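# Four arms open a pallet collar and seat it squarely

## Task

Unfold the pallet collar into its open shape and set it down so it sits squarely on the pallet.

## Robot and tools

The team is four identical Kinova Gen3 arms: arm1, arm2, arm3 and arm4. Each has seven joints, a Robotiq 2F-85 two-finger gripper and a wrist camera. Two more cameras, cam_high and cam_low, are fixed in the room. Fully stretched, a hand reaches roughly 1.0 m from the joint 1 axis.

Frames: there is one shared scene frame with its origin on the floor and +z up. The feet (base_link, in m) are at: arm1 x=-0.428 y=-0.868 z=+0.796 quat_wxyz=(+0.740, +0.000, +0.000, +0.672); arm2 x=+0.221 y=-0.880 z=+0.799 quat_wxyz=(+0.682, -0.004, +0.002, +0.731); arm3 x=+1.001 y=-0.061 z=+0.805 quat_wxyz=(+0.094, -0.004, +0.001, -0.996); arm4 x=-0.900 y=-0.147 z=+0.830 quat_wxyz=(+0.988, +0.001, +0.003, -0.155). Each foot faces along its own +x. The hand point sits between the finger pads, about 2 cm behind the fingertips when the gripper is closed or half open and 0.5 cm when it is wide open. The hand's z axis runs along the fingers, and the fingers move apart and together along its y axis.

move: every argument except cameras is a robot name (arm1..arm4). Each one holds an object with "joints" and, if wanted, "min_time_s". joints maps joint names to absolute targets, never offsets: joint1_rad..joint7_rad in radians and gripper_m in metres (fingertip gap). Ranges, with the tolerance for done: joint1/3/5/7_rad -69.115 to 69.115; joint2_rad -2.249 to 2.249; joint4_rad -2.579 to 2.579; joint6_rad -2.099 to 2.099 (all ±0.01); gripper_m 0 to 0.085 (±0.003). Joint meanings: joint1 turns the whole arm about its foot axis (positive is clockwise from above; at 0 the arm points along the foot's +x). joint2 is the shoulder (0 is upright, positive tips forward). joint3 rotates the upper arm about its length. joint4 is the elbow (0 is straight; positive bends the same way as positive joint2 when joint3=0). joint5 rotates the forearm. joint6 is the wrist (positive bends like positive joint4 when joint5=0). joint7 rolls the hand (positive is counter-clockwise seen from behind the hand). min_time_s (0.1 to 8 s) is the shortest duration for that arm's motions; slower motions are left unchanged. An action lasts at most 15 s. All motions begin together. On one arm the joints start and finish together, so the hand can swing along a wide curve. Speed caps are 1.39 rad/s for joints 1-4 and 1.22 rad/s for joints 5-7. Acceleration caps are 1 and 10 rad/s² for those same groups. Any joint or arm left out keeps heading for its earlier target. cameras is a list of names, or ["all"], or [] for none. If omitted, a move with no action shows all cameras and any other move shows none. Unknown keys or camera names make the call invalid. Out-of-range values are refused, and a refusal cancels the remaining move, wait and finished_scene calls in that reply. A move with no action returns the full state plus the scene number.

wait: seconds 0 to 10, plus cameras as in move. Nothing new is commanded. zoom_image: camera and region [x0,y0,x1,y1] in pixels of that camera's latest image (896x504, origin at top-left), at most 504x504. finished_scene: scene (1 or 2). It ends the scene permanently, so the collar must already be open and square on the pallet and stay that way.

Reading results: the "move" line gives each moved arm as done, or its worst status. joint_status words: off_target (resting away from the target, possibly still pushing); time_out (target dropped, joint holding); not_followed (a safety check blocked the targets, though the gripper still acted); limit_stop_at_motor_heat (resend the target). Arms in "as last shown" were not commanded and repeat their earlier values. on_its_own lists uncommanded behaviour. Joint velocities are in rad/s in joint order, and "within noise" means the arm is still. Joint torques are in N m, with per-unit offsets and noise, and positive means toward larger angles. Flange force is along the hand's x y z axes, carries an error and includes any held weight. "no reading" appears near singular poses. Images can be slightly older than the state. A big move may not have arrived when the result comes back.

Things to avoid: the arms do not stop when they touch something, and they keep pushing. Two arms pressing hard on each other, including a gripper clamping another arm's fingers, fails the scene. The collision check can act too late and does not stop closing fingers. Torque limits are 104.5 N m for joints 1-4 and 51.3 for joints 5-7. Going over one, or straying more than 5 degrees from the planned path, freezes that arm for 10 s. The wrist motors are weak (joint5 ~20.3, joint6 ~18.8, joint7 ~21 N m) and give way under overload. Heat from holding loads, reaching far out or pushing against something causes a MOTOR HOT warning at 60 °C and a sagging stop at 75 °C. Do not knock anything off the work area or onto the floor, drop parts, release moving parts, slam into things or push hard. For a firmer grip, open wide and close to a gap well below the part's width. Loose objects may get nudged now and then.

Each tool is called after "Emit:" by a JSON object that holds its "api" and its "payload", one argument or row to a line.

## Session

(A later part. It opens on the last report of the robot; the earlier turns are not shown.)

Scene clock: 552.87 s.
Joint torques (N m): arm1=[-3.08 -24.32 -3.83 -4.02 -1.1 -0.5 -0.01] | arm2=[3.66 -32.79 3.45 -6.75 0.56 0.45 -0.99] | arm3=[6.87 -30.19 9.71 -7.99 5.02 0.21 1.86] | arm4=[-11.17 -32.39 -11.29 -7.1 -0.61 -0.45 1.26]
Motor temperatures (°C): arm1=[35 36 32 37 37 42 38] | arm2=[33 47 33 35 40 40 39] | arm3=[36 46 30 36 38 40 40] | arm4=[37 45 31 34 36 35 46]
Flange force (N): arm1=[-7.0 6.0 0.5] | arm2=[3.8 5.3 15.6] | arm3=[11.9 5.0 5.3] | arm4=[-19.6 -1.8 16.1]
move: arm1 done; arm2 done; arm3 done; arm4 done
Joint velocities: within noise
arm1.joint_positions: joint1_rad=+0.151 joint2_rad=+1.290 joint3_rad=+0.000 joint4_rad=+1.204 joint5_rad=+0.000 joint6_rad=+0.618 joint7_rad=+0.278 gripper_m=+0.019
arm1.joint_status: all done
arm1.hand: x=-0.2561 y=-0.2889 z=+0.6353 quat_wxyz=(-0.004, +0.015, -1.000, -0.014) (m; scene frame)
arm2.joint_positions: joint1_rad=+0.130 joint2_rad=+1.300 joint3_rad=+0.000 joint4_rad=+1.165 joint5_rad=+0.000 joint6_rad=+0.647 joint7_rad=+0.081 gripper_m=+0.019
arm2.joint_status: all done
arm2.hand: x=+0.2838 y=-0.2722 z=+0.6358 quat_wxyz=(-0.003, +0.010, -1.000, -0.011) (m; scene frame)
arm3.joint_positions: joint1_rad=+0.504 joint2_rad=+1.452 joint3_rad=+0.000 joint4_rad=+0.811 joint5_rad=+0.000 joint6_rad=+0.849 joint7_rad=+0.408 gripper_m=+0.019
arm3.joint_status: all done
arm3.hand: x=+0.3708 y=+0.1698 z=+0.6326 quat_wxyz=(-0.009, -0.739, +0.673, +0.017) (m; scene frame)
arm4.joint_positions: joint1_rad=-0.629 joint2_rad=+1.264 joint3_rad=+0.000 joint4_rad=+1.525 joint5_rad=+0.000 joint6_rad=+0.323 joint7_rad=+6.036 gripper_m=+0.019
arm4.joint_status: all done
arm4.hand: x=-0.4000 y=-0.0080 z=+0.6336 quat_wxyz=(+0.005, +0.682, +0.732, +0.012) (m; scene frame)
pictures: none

Emit:
{"api": "move", "payload": {
  "arm1": {"joints":{"joint2_rad":1.2927,"joint4_rad":1.2026,"joint6_rad":0.6164},"min_time_s":2},
  "arm2": {"joints":{"joint2_rad":1.3027,"joint4_rad":1.1638,"joint6_rad":0.6451},"min_time_s":2},
  "arm3": {"joints":{"joint2_rad":1.4554,"joint4_rad":0.8087,"joint6_rad":0.8476},"min_time_s":2},
  "arm4": {"joints":{"joint1_rad":-0.6269,"joint2_rad":1.2665,"joint4_rad":1.5250,"joint6_rad":0.3203,"joint7_rad":6.038},"min_time_s":2},
  "cameras": ["cam_low"]
}}

Emit:
{"api": "zoom_image", "payload": {
  "camera": "cam_low",
  "region": [225, 280, 335, 350]
}}

Emit:
{"api": "zoom_image", "payload": {
  "camera": "cam_low",
  "region": [335, 290, 435, 355]
}}

Emit:
{"api": "zoom_image", "payload": {
  "camera": "cam_low",
  "region": [600, 275, 680, 325]
}}

Scene clock: 558.60 s.
Joint torques (N m): arm1=[-3.7 -28.21 -4.29 -4.5 -1.31 0.27 -0.07] | arm2=[3.95 -34.6 3.75 -7.5 0.59 0.43 -1.11] | arm3=[8.33 -24.08 10.63 -5.65 5.39 0.49 1.8] | arm4=[-7.24 -24.86 -6.63 -4.38 0.43 0.46 1.43]
Motor temperatures (°C): arm1=[35 36 32 37 37 42 38] | arm2=[33 47 33 35 40 40 39] | arm3=[36 46 30 36 38 40 40] | arm4=[37 45 31 34 36 35 46]
Flange force (N): arm1=[-8.4 6.4 8.6] | arm2=[4.2 4.5 18.4] | arm3=[13.9 5.6 -3.7] | arm4=[-11.6 -2.0 3.7]
move: arm1 done; arm2 done; arm3 done; arm4 done
Joint velocities: within noise
arm1.joint_positions: joint1_rad=+0.151 joint2_rad=+1.293 joint3_rad=+0.000 joint4_rad=+1.203 joint5_rad=+0.000 joint6_rad=+0.616 joint7_rad=+0.278 gripper_m=+0.019
arm1.joint_status: all done
arm1.hand: x=-0.2561 y=-0.2890 z=+0.6338 quat_wxyz=(-0.004, +0.015, -1.000, -0.014) (m; scene frame)
arm2.joint_positions: joint1_rad=+0.130 joint2_rad=+1.303 joint3_rad=+0.000 joint4_rad=+1.164 joint5_rad=+0.000 joint6_rad=+0.645 joint7_rad=+0.081 gripper_m=+0.019
arm2.joint_status: all done
arm2.hand: x=+0.2838 y=-0.2722 z=+0.6343 quat_wxyz=(-0.003, +0.010, -1.000, -0.011) (m; scene frame)
arm3.joint_positions: joint1_rad=+0.504 joint2_rad=+1.455 joint3_rad=+0.000 joint4_rad=+0.809 joint5_rad=+0.000 joint6_rad=+0.848 joint7_rad=+0.408 gripper_m=+0.019
arm3.joint_status: all done
arm3.hand: x=+0.3708 y=+0.1698 z=+0.6311 quat_wxyz=(-0.009, -0.739, +0.673, +0.017) (m; scene frame)
arm4.joint_positions: joint1_rad=-0.627 joint2_rad=+1.266 joint3_rad=+0.000 joint4_rad=+1.525 joint5_rad=+0.000 joint6_rad=+0.320 joint7_rad=+6.038 gripper_m=+0.019
arm4.joint_status: all done
arm4.hand: x=-0.4001 y=-0.0092 z=+0.6322 quat_wxyz=(+0.005, +0.682, +0.732, +0.012) (m; scene frame)
pictures: cam_low

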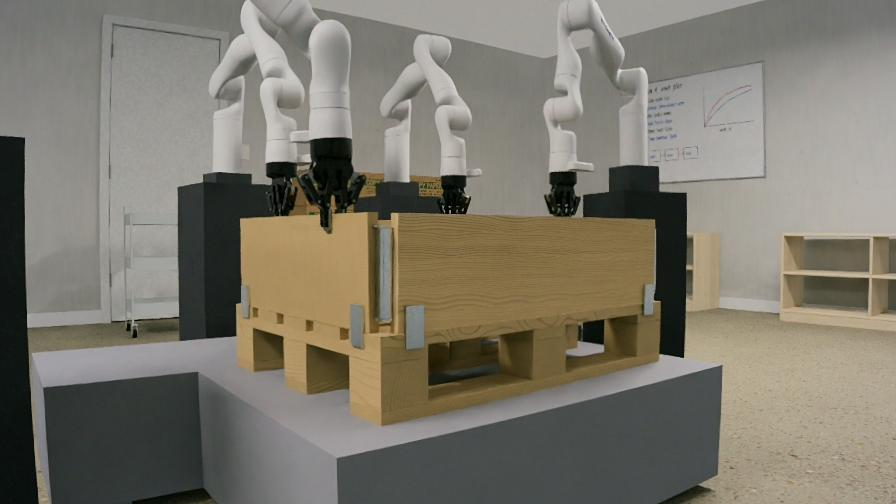

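Scaled by 4.582 from the camera's 896x504 image, which has a finer 1280x720 frame.

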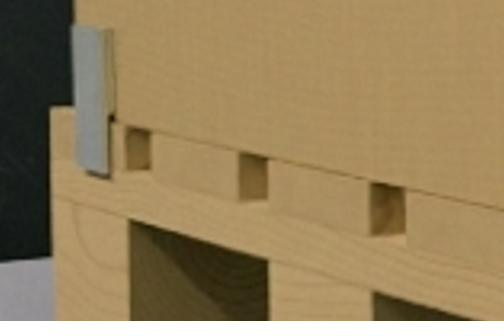

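Scaled by 5.040 from the camera's 896x504 image, which has a finer 1280x720 frame.

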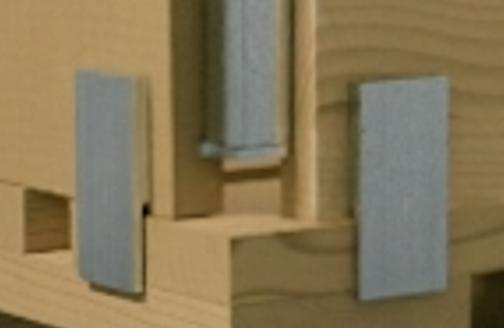

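Scaled by 6.300 from the camera's 896x504 image, which has a finer 1280x720 frame.

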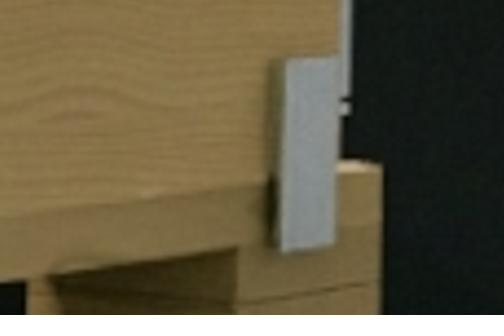

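Emit:
{"api": "move", "payload": {
  "arm1": {"joints":{"joint2_rad":1.2947,"joint4_rad":1.2017,"joint6_rad":0.6153},"min_time_s":1.5},
  "arm2": {"joints":{"joint2_rad":1.3047,"joint4_rad":1.1629,"joint6_rad":0.6440},"min_time_s":1.5}
}}

Scene clock: 561.27 s.
Joint torques (N m): arm1=[-4.48 -22.35 -5.11 -3.74 -1.52 -0.46 -0.13] | arm2=[3.26 -32.46 3.09 -6.85 0.38 0.41 -1.09] | arm3=[9 -26.24 11.21 -6.21 5.54 0.57 1.79] | arm4=[-8.4 -28.41 -7.9 -5.05 0.14 0.45 1.35]
Motor temperatures (°C): arm1=[35 36 32 38 37 42 38] | arm2=[33 47 33 35 40 40 39] | arm3=[36 46 30 36 38 40 40] | arm4=[37 45 31 34 36 35 46]
Flange force (N): arm1=[-8.9 3.6 -3.2] | arm2=[3.1 4.2 14.8] | arm3=[14.3 7.0 0.1] | arm4=[-13.9 -1.3 10.8]
move: arm1 done; arm2 done
Joint velocities: within noise
arm1.joint_positions: joint1_rad=+0.151 joint2_rad=+1.295 joint3_rad=+0.000 joint4_rad=+1.202 joint5_rad=+0.000 joint6_rad=+0.615 joint7_rad=+0.278 gripper_m=+0.019
arm1.joint_status: all done
arm1.hand: x=-0.2561 y=-0.2890 z=+0.6328 quat_wxyz=(-0.004, +0.015, -1.000, -0.014) (m; scene frame)
arm2.joint_positions: joint1_rad=+0.130 joint2_rad=+1.305 joint3_rad=+0.000 joint4_rad=+1.163 joint5_rad=+0.000 joint6_rad=+0.644 joint7_rad=+0.081 gripper_m=+0.019
arm2.joint_status: all done
arm2.hand: x=+0.2838 y=-0.2723 z=+0.6332 quat_wxyz=(-0.003, +0.010, -1.000, -0.011) (m; scene frame)
arm3: as last shown
arm4.joint_positions: joint1_rad=-0.627 joint2_rad=+1.267 joint3_rad=+0.000 joint4_rad=+1.525 joint5_rad=+0.000 joint6_rad=+0.320 joint7_rad=+6.038 gripper_m=+0.019
arm4.joint_status: not commanded
arm4.hand: x=-0.4001 y=-0.0092 z=+0.6321 quat_wxyz=(+0.005, +0.682, +0.732, +0.012) (m; scene frame)
pictures: none

Emit:
{"api": "move", "payload": {
  "arm2": {"joints":{"joint2_rad":1.3067,"joint4_rad":1.1620,"joint6_rad":0.6429},"min_time_s":1.5},
  "arm4": {"joints":{"joint2_rad":1.2676,"joint4_rad":1.5244,"joint6_rad":0.3198},"min_time_s":1.5}
}}

Scene clock: 564.10 s.
Joint torques (N m): arm1=[-4.59 -23.2 -5.29 -2.99 -1.58 0.24 -0.08] | arm2=[3.08 -22.87 2.69 -4.81 0.34 -0.3 -1.09] | arm3=[8.62 -26.43 10.83 -6.43 5.41 0.43 1.75] | arm4=[-7.05 -24.63 -6.44 -4.44 0.45 0.34 1.37]
Motor temperatures (°C): arm1=[35 36 32 37 37 42 38] | arm2=[33 47 33 35 40 40 39] | arm3=[36 46 30 36 38 40 40] | arm4=[37 45 31 34 36 35 46]
Flange force (N): arm1=[-9.8 6.0 0.1] | arm2=[3.1 1.7 -3.1] | arm3=[14.0 6.4 0.0] | arm4=[-11.3 -2.1 2.9]
move: arm2 done; arm4 done
Joint velocities: within noise
arm1, arm3: as last shown
arm2.joint_positions: joint1_rad=+0.130 joint2_rad=+1.307 joint3_rad=+0.000 joint4_rad=+1.162 joint5_rad=+0.000 joint6_rad=+0.643 joint7_rad=+0.081 gripper_m=+0.019
arm2.joint_status: all done
arm2.hand: x=+0.2838 y=-0.2723 z=+0.6322 quat_wxyz=(-0.003, +0.010, -1.000, -0.011) (m; scene frame)
arm4.joint_positions: joint1_rad=-0.627 joint2_rad=+1.268 joint3_rad=+0.000 joint4_rad=+1.524 joint5_rad=+0.000 joint6_rad=+0.320 joint7_rad=+6.038 gripper_m=+0.019
arm4.joint_status: all done
arm4.hand: x=-0.4001 y=-0.0092 z=+0.6316 quat_wxyz=(+0.005, +0.682, +0.732, +0.012) (m; scene frame)
pictures: none

Emit:
{"api": "move", "payload": {
  "arm3": {"joints":{"joint1_rad":0.5014,"joint2_rad":1.4541,"joint4_rad":0.8123,"joint6_rad":0.8453,"joint7_rad":0.4060},"min_time_s":2},
  "arm4": {"joints":{"joint2_rad":1.2682,"joint4_rad":1.5241,"joint6_rad":0.3195},"min_time_s":2},
  "cameras": ["cam_high"]
}}

Emit:
{"api": "zoom_image", "payload": {
  "camera": "cam_high",
  "region": [300, 120, 600, 390]
}}

Scene clock: 569.13 s.
Joint torques (N m): arm1=[-4.28 -23.15 -4.93 -2.95 -1.47 0.26 -0.12] | arm2=[3.06 -23.05 2.7 -4.76 0.34 -0.2 -1.06] | arm3=[1.81 -24.7 5.34 -5.52 3.05 0.64 1.76] | arm4=[-6.62 -23.56 -6.08 -4.35 0.45 0.23 1.34]
Motor temperatures (°C): arm1=[35 36 32 37 37 42 38] | arm2=[33 47 33 34 40 40 39] | arm3=[36 46 30 36 38 40 40] | arm4=[37 45 31 34 36 35 46]
Flange force (N): arm1=[-9.4 6.1 0.0] | arm2=[3.1 1.8 -2.6] | arm3=[4.2 3.3 -2.0] | arm4=[-10.6 -2.4 0.6]
move: arm3 done; arm4 done
Joint velocities: within noise
arm1, arm2: as last shown
arm3.joint_positions: joint1_rad=+0.501 joint2_rad=+1.454 joint3_rad=+0.000 joint4_rad=+0.812 joint5_rad=+0.000 joint6_rad=+0.845 joint7_rad=+0.406 gripper_m=+0.019
arm3.joint_status: all done
arm3.hand: x=+0.3708 y=+0.1683 z=+0.6311 quat_wxyz=(-0.009, -0.739, +0.673, +0.017) (m; scene frame)
arm4.joint_positions: joint1_rad=-0.627 joint2_rad=+1.268 joint3_rad=+0.000 joint4_rad=+1.524 joint5_rad=+0.000 joint6_rad=+0.320 joint7_rad=+6.038 gripper_m=+0.019
arm4.joint_status: all done
arm4.hand: x=-0.4002 y=-0.0092 z=+0.6314 quat_wxyz=(+0.005, +0.682, +0.732, +0.012) (m; scene frame)
pictures: cam_high

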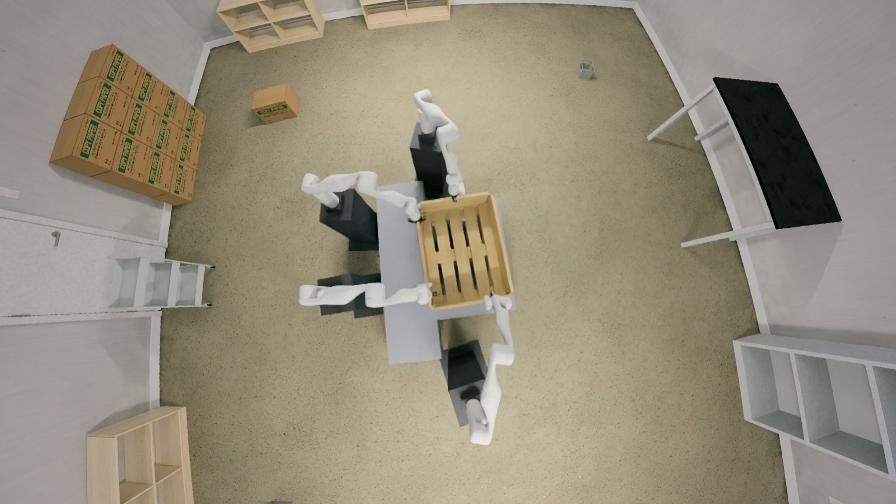

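Scaled by 1.680 from the camera's 896x504 image, which has a finer 1280x720 frame.

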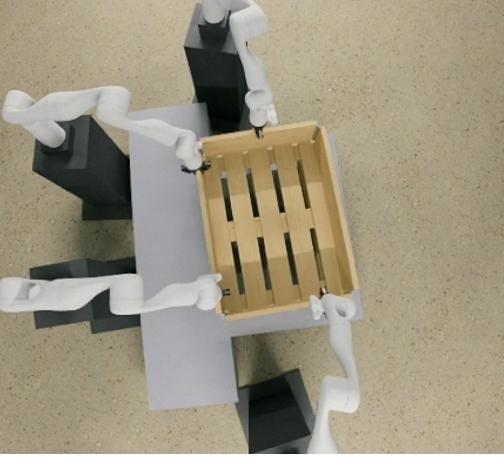

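Emit:
{"api": "move", "payload": {
  "arm1": {"joints":{"gripper_m":0.043}},
  "arm2": {"joints":{"gripper_m":0.043}},
  "arm3": {"joints":{"gripper_m":0.043}},
  "arm4": {"joints":{"gripper_m":0.043}}
}}

Emit:
{"api": "wait", "payload": {
  "seconds": 0.7,
  "cameras": ["cam_low"]
}}

Emit:
{"api": "zoom_image", "payload": {
  "camera": "cam_low",
  "region": [225, 200, 440, 355]
}}

Emit:
{"api": "zoom_image", "payload": {
  "camera": "cam_low",
  "region": [600, 275, 680, 325]
}}

Scene clock: 571.27 s.
Joint torques (N m): arm1=[-0.03 -25.08 -0.57 -5.21 -0.1 -0.2 0.23] | arm2=[0.31 -26.37 0.6 -6.23 0.32 0.01 -0.24] | arm3=[-1.12 -25.63 1.99 -7.05 0.5 0.26 0.42] | arm4=[0.51 -22.88 0.41 -5.16 -0.1 -0.05 -0.17]
Motor temperatures (°C): arm1=[35 36 32 37 37 42 38] | arm2=[33 47 33 34 40 39 39] | arm3=[36 46 30 36 38 40 40] | arm4=[37 45 31 34 36 35 46]
Flange force (N): arm1=[-0.1 2.1 0.9] | arm2=[0.3 -1.1 2.6] | arm3=[1.1 -5.2 -2.9] | arm4=[-0.5 -7.8 -2.4]
move: arm1 done; arm2 done; arm3 done; arm4 done
Joint velocities: within noise
arm1.joint_positions: joint1_rad=+0.151 joint2_rad=+1.295 joint3_rad=+0.000 joint4_rad=+1.202 joint5_rad=+0.000 joint6_rad=+0.615 joint7_rad=+0.278 gripper_m=+0.043
arm1.joint_status: all done
arm1.hand: x=-0.2561 y=-0.2890 z=+0.6328 quat_wxyz=(-0.004, +0.015, -1.000, -0.014) (m; scene frame)
arm2.joint_positions: joint1_rad=+0.130 joint2_rad=+1.307 joint3_rad=+0.000 joint4_rad=+1.162 joint5_rad=+0.000 joint6_rad=+0.643 joint7_rad=+0.081 gripper_m=+0.043
arm2.joint_status: all done
arm2.hand: x=+0.2838 y=-0.2724 z=+0.6322 quat_wxyz=(-0.003, +0.010, -1.000, -0.011) (m; scene frame)
arm3.joint_positions: joint1_rad=+0.501 joint2_rad=+1.454 joint3_rad=+0.000 joint4_rad=+0.812 joint5_rad=+0.000 joint6_rad=+0.845 joint7_rad=+0.406 gripper_m=+0.043
arm3.joint_status: all done
arm3.hand: x=+0.3709 y=+0.1683 z=+0.6311 quat_wxyz=(-0.009, -0.739, +0.673, +0.017) (m; scene frame)
arm4.joint_positions: joint1_rad=-0.627 joint2_rad=+1.268 joint3_rad=+0.000 joint4_rad=+1.524 joint5_rad=+0.000 joint6_rad=+0.320 joint7_rad=+6.038 gripper_m=+0.043
arm4.joint_status: all done
arm4.hand: x=-0.4002 y=-0.0092 z=+0.6313 quat_wxyz=(+0.005, +0.682, +0.732, +0.012) (m; scene frame)
pictures: none

Scene clock: 571.97 s.
Joint torques (N m): arm1=[-0.15 -25.09 -0.67 -5.21 -0.06 -0.18 0.32] | arm2=[0.3 -26.38 0.6 -6.28 0.35 -0.01 -0.26] | arm3=[-1.01 -25.6 1.95 -7 0.5 0.29 0.41] | arm4=[0.48 -22.9 0.41 -5.15 -0.08 -0.04 -0.18]
Motor temperatures (°C): arm1=[35 36 32 37 37 42 38] | arm2=[33 47 33 34 40 39 39] | arm3=[36 46 30 36 38 40 40] | arm4=[37 45 31 34 36 35 46]
Flange force (N): arm1=[-0.1 2.0 0.9] | arm2=[0.3 -1.3 2.5] | arm3=[1.2 -4.9 -2.8] | arm4=[-0.6 -7.7 -2.3]
Joint velocities: within noise
arm1.joint_positions: joint1_rad=+0.151 joint2_rad=+1.295 joint3_rad=+0.000 joint4_rad=+1.202 joint5_rad=+0.000 joint6_rad=+0.615 joint7_rad=+0.278 gripper_m=+0.043
arm1.joint_status: all done
arm1.hand: x=-0.2561 y=-0.2890 z=+0.6328 quat_wxyz=(-0.004, +0.015, -1.000, -0.014) (m; scene frame)
arm2.joint_positions: joint1_rad=+0.130 joint2_rad=+1.307 joint3_rad=+0.000 joint4_rad=+1.162 joint5_rad=+0.000 joint6_rad=+0.643 joint7_rad=+0.081 gripper_m=+0.043
arm2.joint_status: all done
arm2.hand: x=+0.2838 y=-0.2724 z=+0.6322 quat_wxyz=(-0.003, +0.010, -1.000, -0.011) (m; scene frame)
arm3.joint_positions: joint1_rad=+0.501 joint2_rad=+1.454 joint3_rad=+0.000 joint4_rad=+0.812 joint5_rad=+0.000 joint6_rad=+0.845 joint7_rad=+0.406 gripper_m=+0.043
arm3.joint_status: all done
arm3.hand: x=+0.3708 y=+0.1683 z=+0.6311 quat_wxyz=(-0.009, -0.739, +0.673, +0.017) (m; scene frame)
arm4.joint_positions: joint1_rad=-0.627 joint2_rad=+1.268 joint3_rad=+0.000 joint4_rad=+1.524 joint5_rad=+0.000 joint6_rad=+0.320 joint7_rad=+6.038 gripper_m=+0.043
arm4.joint_status: all done
arm4.hand: x=-0.4002 y=-0.0092 z=+0.6314 quat_wxyz=(+0.005, +0.682, +0.732, +0.012) (m; scene frame)
wait: 0.70 s; at rest by 0.27 s
pictures: cam_low

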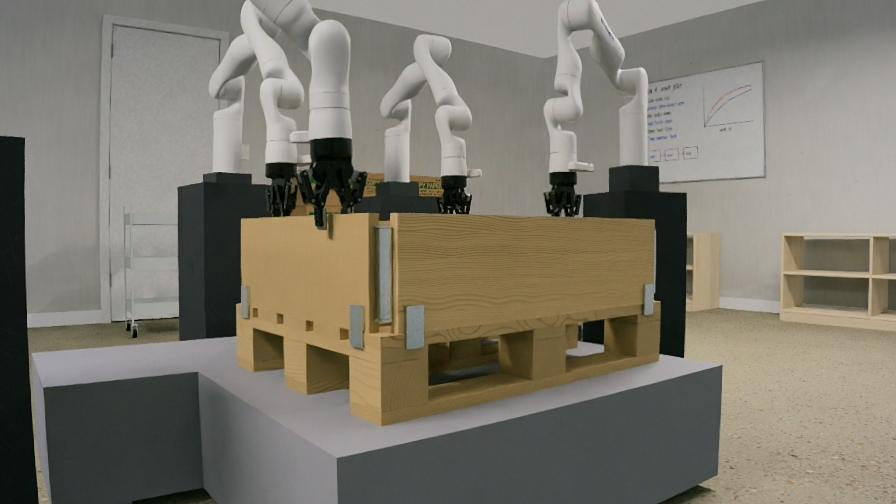

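Scaled by 2.344 from the camera's 896x504 image, which has a finer 1280x720 frame.

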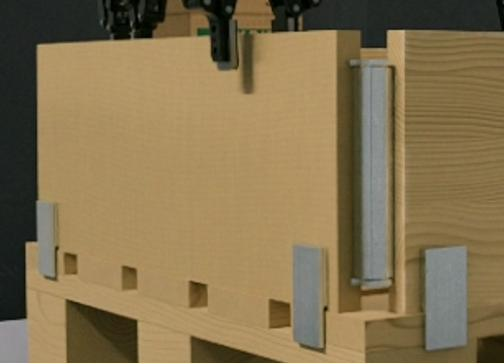

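Scaled by 6.300 from the camera's 896x504 image, which has a finer 1280x720 frame.

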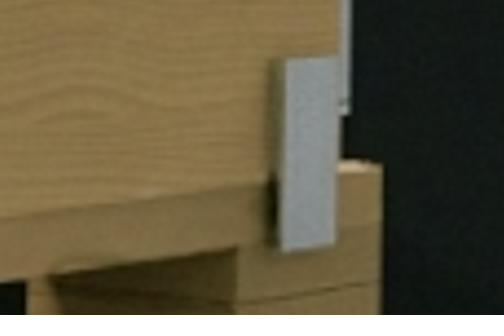

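Emit:
{"api": "move", "payload": {
  "arm1": {"joints":{"joint2_rad":1.2150,"joint4_rad":1.2393,"joint6_rad":0.6573},"min_time_s":4},
  "arm2": {"joints":{"joint2_rad":1.2275,"joint4_rad":1.2002,"joint6_rad":0.6840},"min_time_s":4},
  "arm3": {"joints":{"joint2_rad":1.3734,"joint4_rad":0.8669,"joint6_rad":0.8714},"min_time_s":4},
  "arm4": {"joints":{"joint2_rad":1.1795,"joint4_rad":1.5694,"joint6_rad":0.3629},"min_time_s":4}
}}

Scene clock: 579.93 s.
Joint torques (N m): arm1=[-0.11 -24.9 -0.7 -5.46 -0.11 -0.2 0.26] | arm2=[0.3 -26.25 0.6 -6.55 0.3 -0.01 -0.27] | arm3=[-1.03 -25.51 1.96 -7.13 0.52 0.25 0.4] | arm4=[0.5 -22.69 0.37 -5.58 -0.1 -0.08 -0.19]
Motor temperatures (°C): arm1=[35 36 32 37 37 42 38] | arm2=[33 47 33 34 40 39 39] | arm3=[36 46 30 36 38 40 40] | arm4=[37 45 31 34 36 35 46]
Flange force (N): arm1=[-0.2 2.3 0.8] | arm2=[0.2 -1.1 2.7] | arm3=[0.9 -4.5 -2.4] | arm4=[-0.6 -7.8 -1.7]
move: arm1 done; arm2 done; arm3 done; arm4 done
Joint velocities: within noise
arm1.joint_positions: joint1_rad=+0.151 joint2_rad=+1.215 joint3_rad=+0.000 joint4_rad=+1.239 joint5_rad=+0.000 joint6_rad=+0.657 joint7_rad=+0.278 gripper_m=+0.043
arm1.joint_status: all done
arm1.hand: x=-0.2561 y=-0.2890 z=+0.6728 quat_wxyz=(-0.004, +0.015, -1.000, -0.014) (m; scene frame)
arm2.joint_positions: joint1_rad=+0.130 joint2_rad=+1.228 joint3_rad=+0.000 joint4_rad=+1.200 joint5_rad=+0.000 joint6_rad=+0.684 joint7_rad=+0.081 gripper_m=+0.043
arm2.joint_status: all done
arm2.hand: x=+0.2836 y=-0.2721 z=+0.6722 quat_wxyz=(-0.003, +0.010, -1.000, -0.011) (m; scene frame)
arm3.joint_positions: joint1_rad=+0.501 joint2_rad=+1.373 joint3_rad=+0.000 joint4_rad=+0.867 joint5_rad=+0.000 joint6_rad=+0.871 joint7_rad=+0.406 gripper_m=+0.043
arm3.joint_status: all done
arm3.hand: x=+0.3713 y=+0.1682 z=+0.6710 quat_wxyz=(-0.009, -0.739, +0.673, +0.017) (m; scene frame)
arm4.joint_positions: joint1_rad=-0.627 joint2_rad=+1.179 joint3_rad=+0.000 joint4_rad=+1.569 joint5_rad=+0.000 joint6_rad=+0.363 joint7_rad=+6.038 gripper_m=+0.043
arm4.joint_status: all done
arm4.hand: x=-0.3999 y=-0.0093 z=+0.6714 quat_wxyz=(+0.005, +0.682, +0.732, +0.012) (m; scene frame)
pictures: none

Emit:
{"api": "move", "payload": {
  "arm1": {"joints":{"joint2_rad":1.1350,"joint6_rad":0.7373},"min_time_s":3},
  "arm2": {"joints":{"joint2_rad":1.1475,"joint6_rad":0.7640},"min_time_s":3},
  "arm3": {"joints":{"joint2_rad":1.2934,"joint6_rad":0.9514},"min_time_s":3},
  "arm4": {"joints":{"joint2_rad":1.0995,"joint6_rad":0.4429},"min_time_s":3},
  "cameras": ["cam_low"]
}}

Emit:
{"api": "zoom_image", "payload": {
  "camera": "cam_low",
  "region": [220, 190, 680, 370]
}}

Scene clock: 584.50 s.
Joint torques (N m): arm1=[-0.12 -24.85 -0.66 -6.01 -0.11 -0.21 0.24] | arm2=[0.28 -26.16 0.56 -7.07 0.33 -0.02 -0.26] | arm3=[-0.99 -25.62 1.92 -7.52 0.52 0.28 0.38] | arm4=[0.49 -22.7 0.39 -6.22 -0.09 -0.08 -0.18]
Motor temperatures (°C): arm1=[35 36 32 37 37 42 38] | arm2=[33 47 33 34 40 39 39] | arm3=[36 46 30 36 38 40 40] | arm4=[37 45 31 34 36 35 46]
Flange force (N): arm1=[-0.3 2.3 0.7] | arm2=[0.1 -0.9 2.8] | arm3=[1.0 -4.4 -1.8] | arm4=[-0.6 -7.8 -1.0]
move: arm1 done; arm2 done; arm3 done; arm4 done
Joint velocities: within noise
arm1.joint_positions: joint1_rad=+0.151 joint2_rad=+1.135 joint3_rad=+0.000 joint4_rad=+1.239 joint5_rad=+0.000 joint6_rad=+0.737 joint7_rad=+0.278 gripper_m=+0.043
arm1.joint_status: all done
arm1.hand: x=-0.2547 y=-0.2834 z=+0.7206 quat_wxyz=(-0.004, +0.015, -1.000, -0.014) (m; scene frame)
arm2.joint_positions: joint1_rad=+0.130 joint2_rad=+1.147 joint3_rad=+0.000 joint4_rad=+1.200 joint5_rad=+0.000 joint6_rad=+0.764 joint7_rad=+0.081 gripper_m=+0.043
arm2.joint_status: all done
arm2.hand: x=+0.2838 y=-0.2659 z=+0.7206 quat_wxyz=(-0.003, +0.010, -1.000, -0.011) (m; scene frame)
arm3.joint_positions: joint1_rad=+0.501 joint2_rad=+1.293 joint3_rad=+0.000 joint4_rad=+0.867 joint5_rad=+0.000 joint6_rad=+0.951 joint7_rad=+0.406 gripper_m=+0.043
arm3.joint_status: all done
arm3.hand: x=+0.3652 y=+0.1703 z=+0.7241 quat_wxyz=(-0.009, -0.739, +0.673, +0.017) (m; scene frame)
arm4.joint_positions: joint1_rad=-0.627 joint2_rad=+1.100 joint3_rad=+0.000 joint4_rad=+1.569 joint5_rad=+0.000 joint6_rad=+0.443 joint7_rad=+6.038 gripper_m=+0.043
arm4.joint_status: all done
arm4.hand: x=-0.3914 y=-0.0067 z=+0.7125 quat_wxyz=(+0.005, +0.682, +0.732, +0.012) (m; scene frame)
pictures: cam_low

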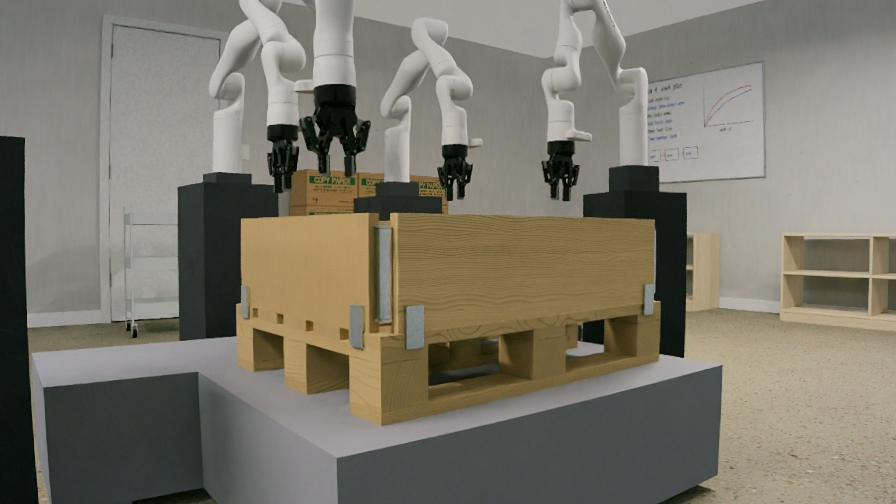

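Scaled by 1.096 from the camera's 896x504 image, which has a finer 1280x720 frame.

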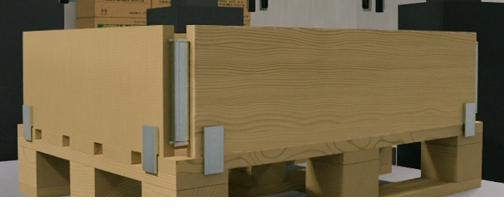

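Emit:
{"api": "finished_scene", "payload": {
  "scene": 2
}}

The scene is finished: the task was done.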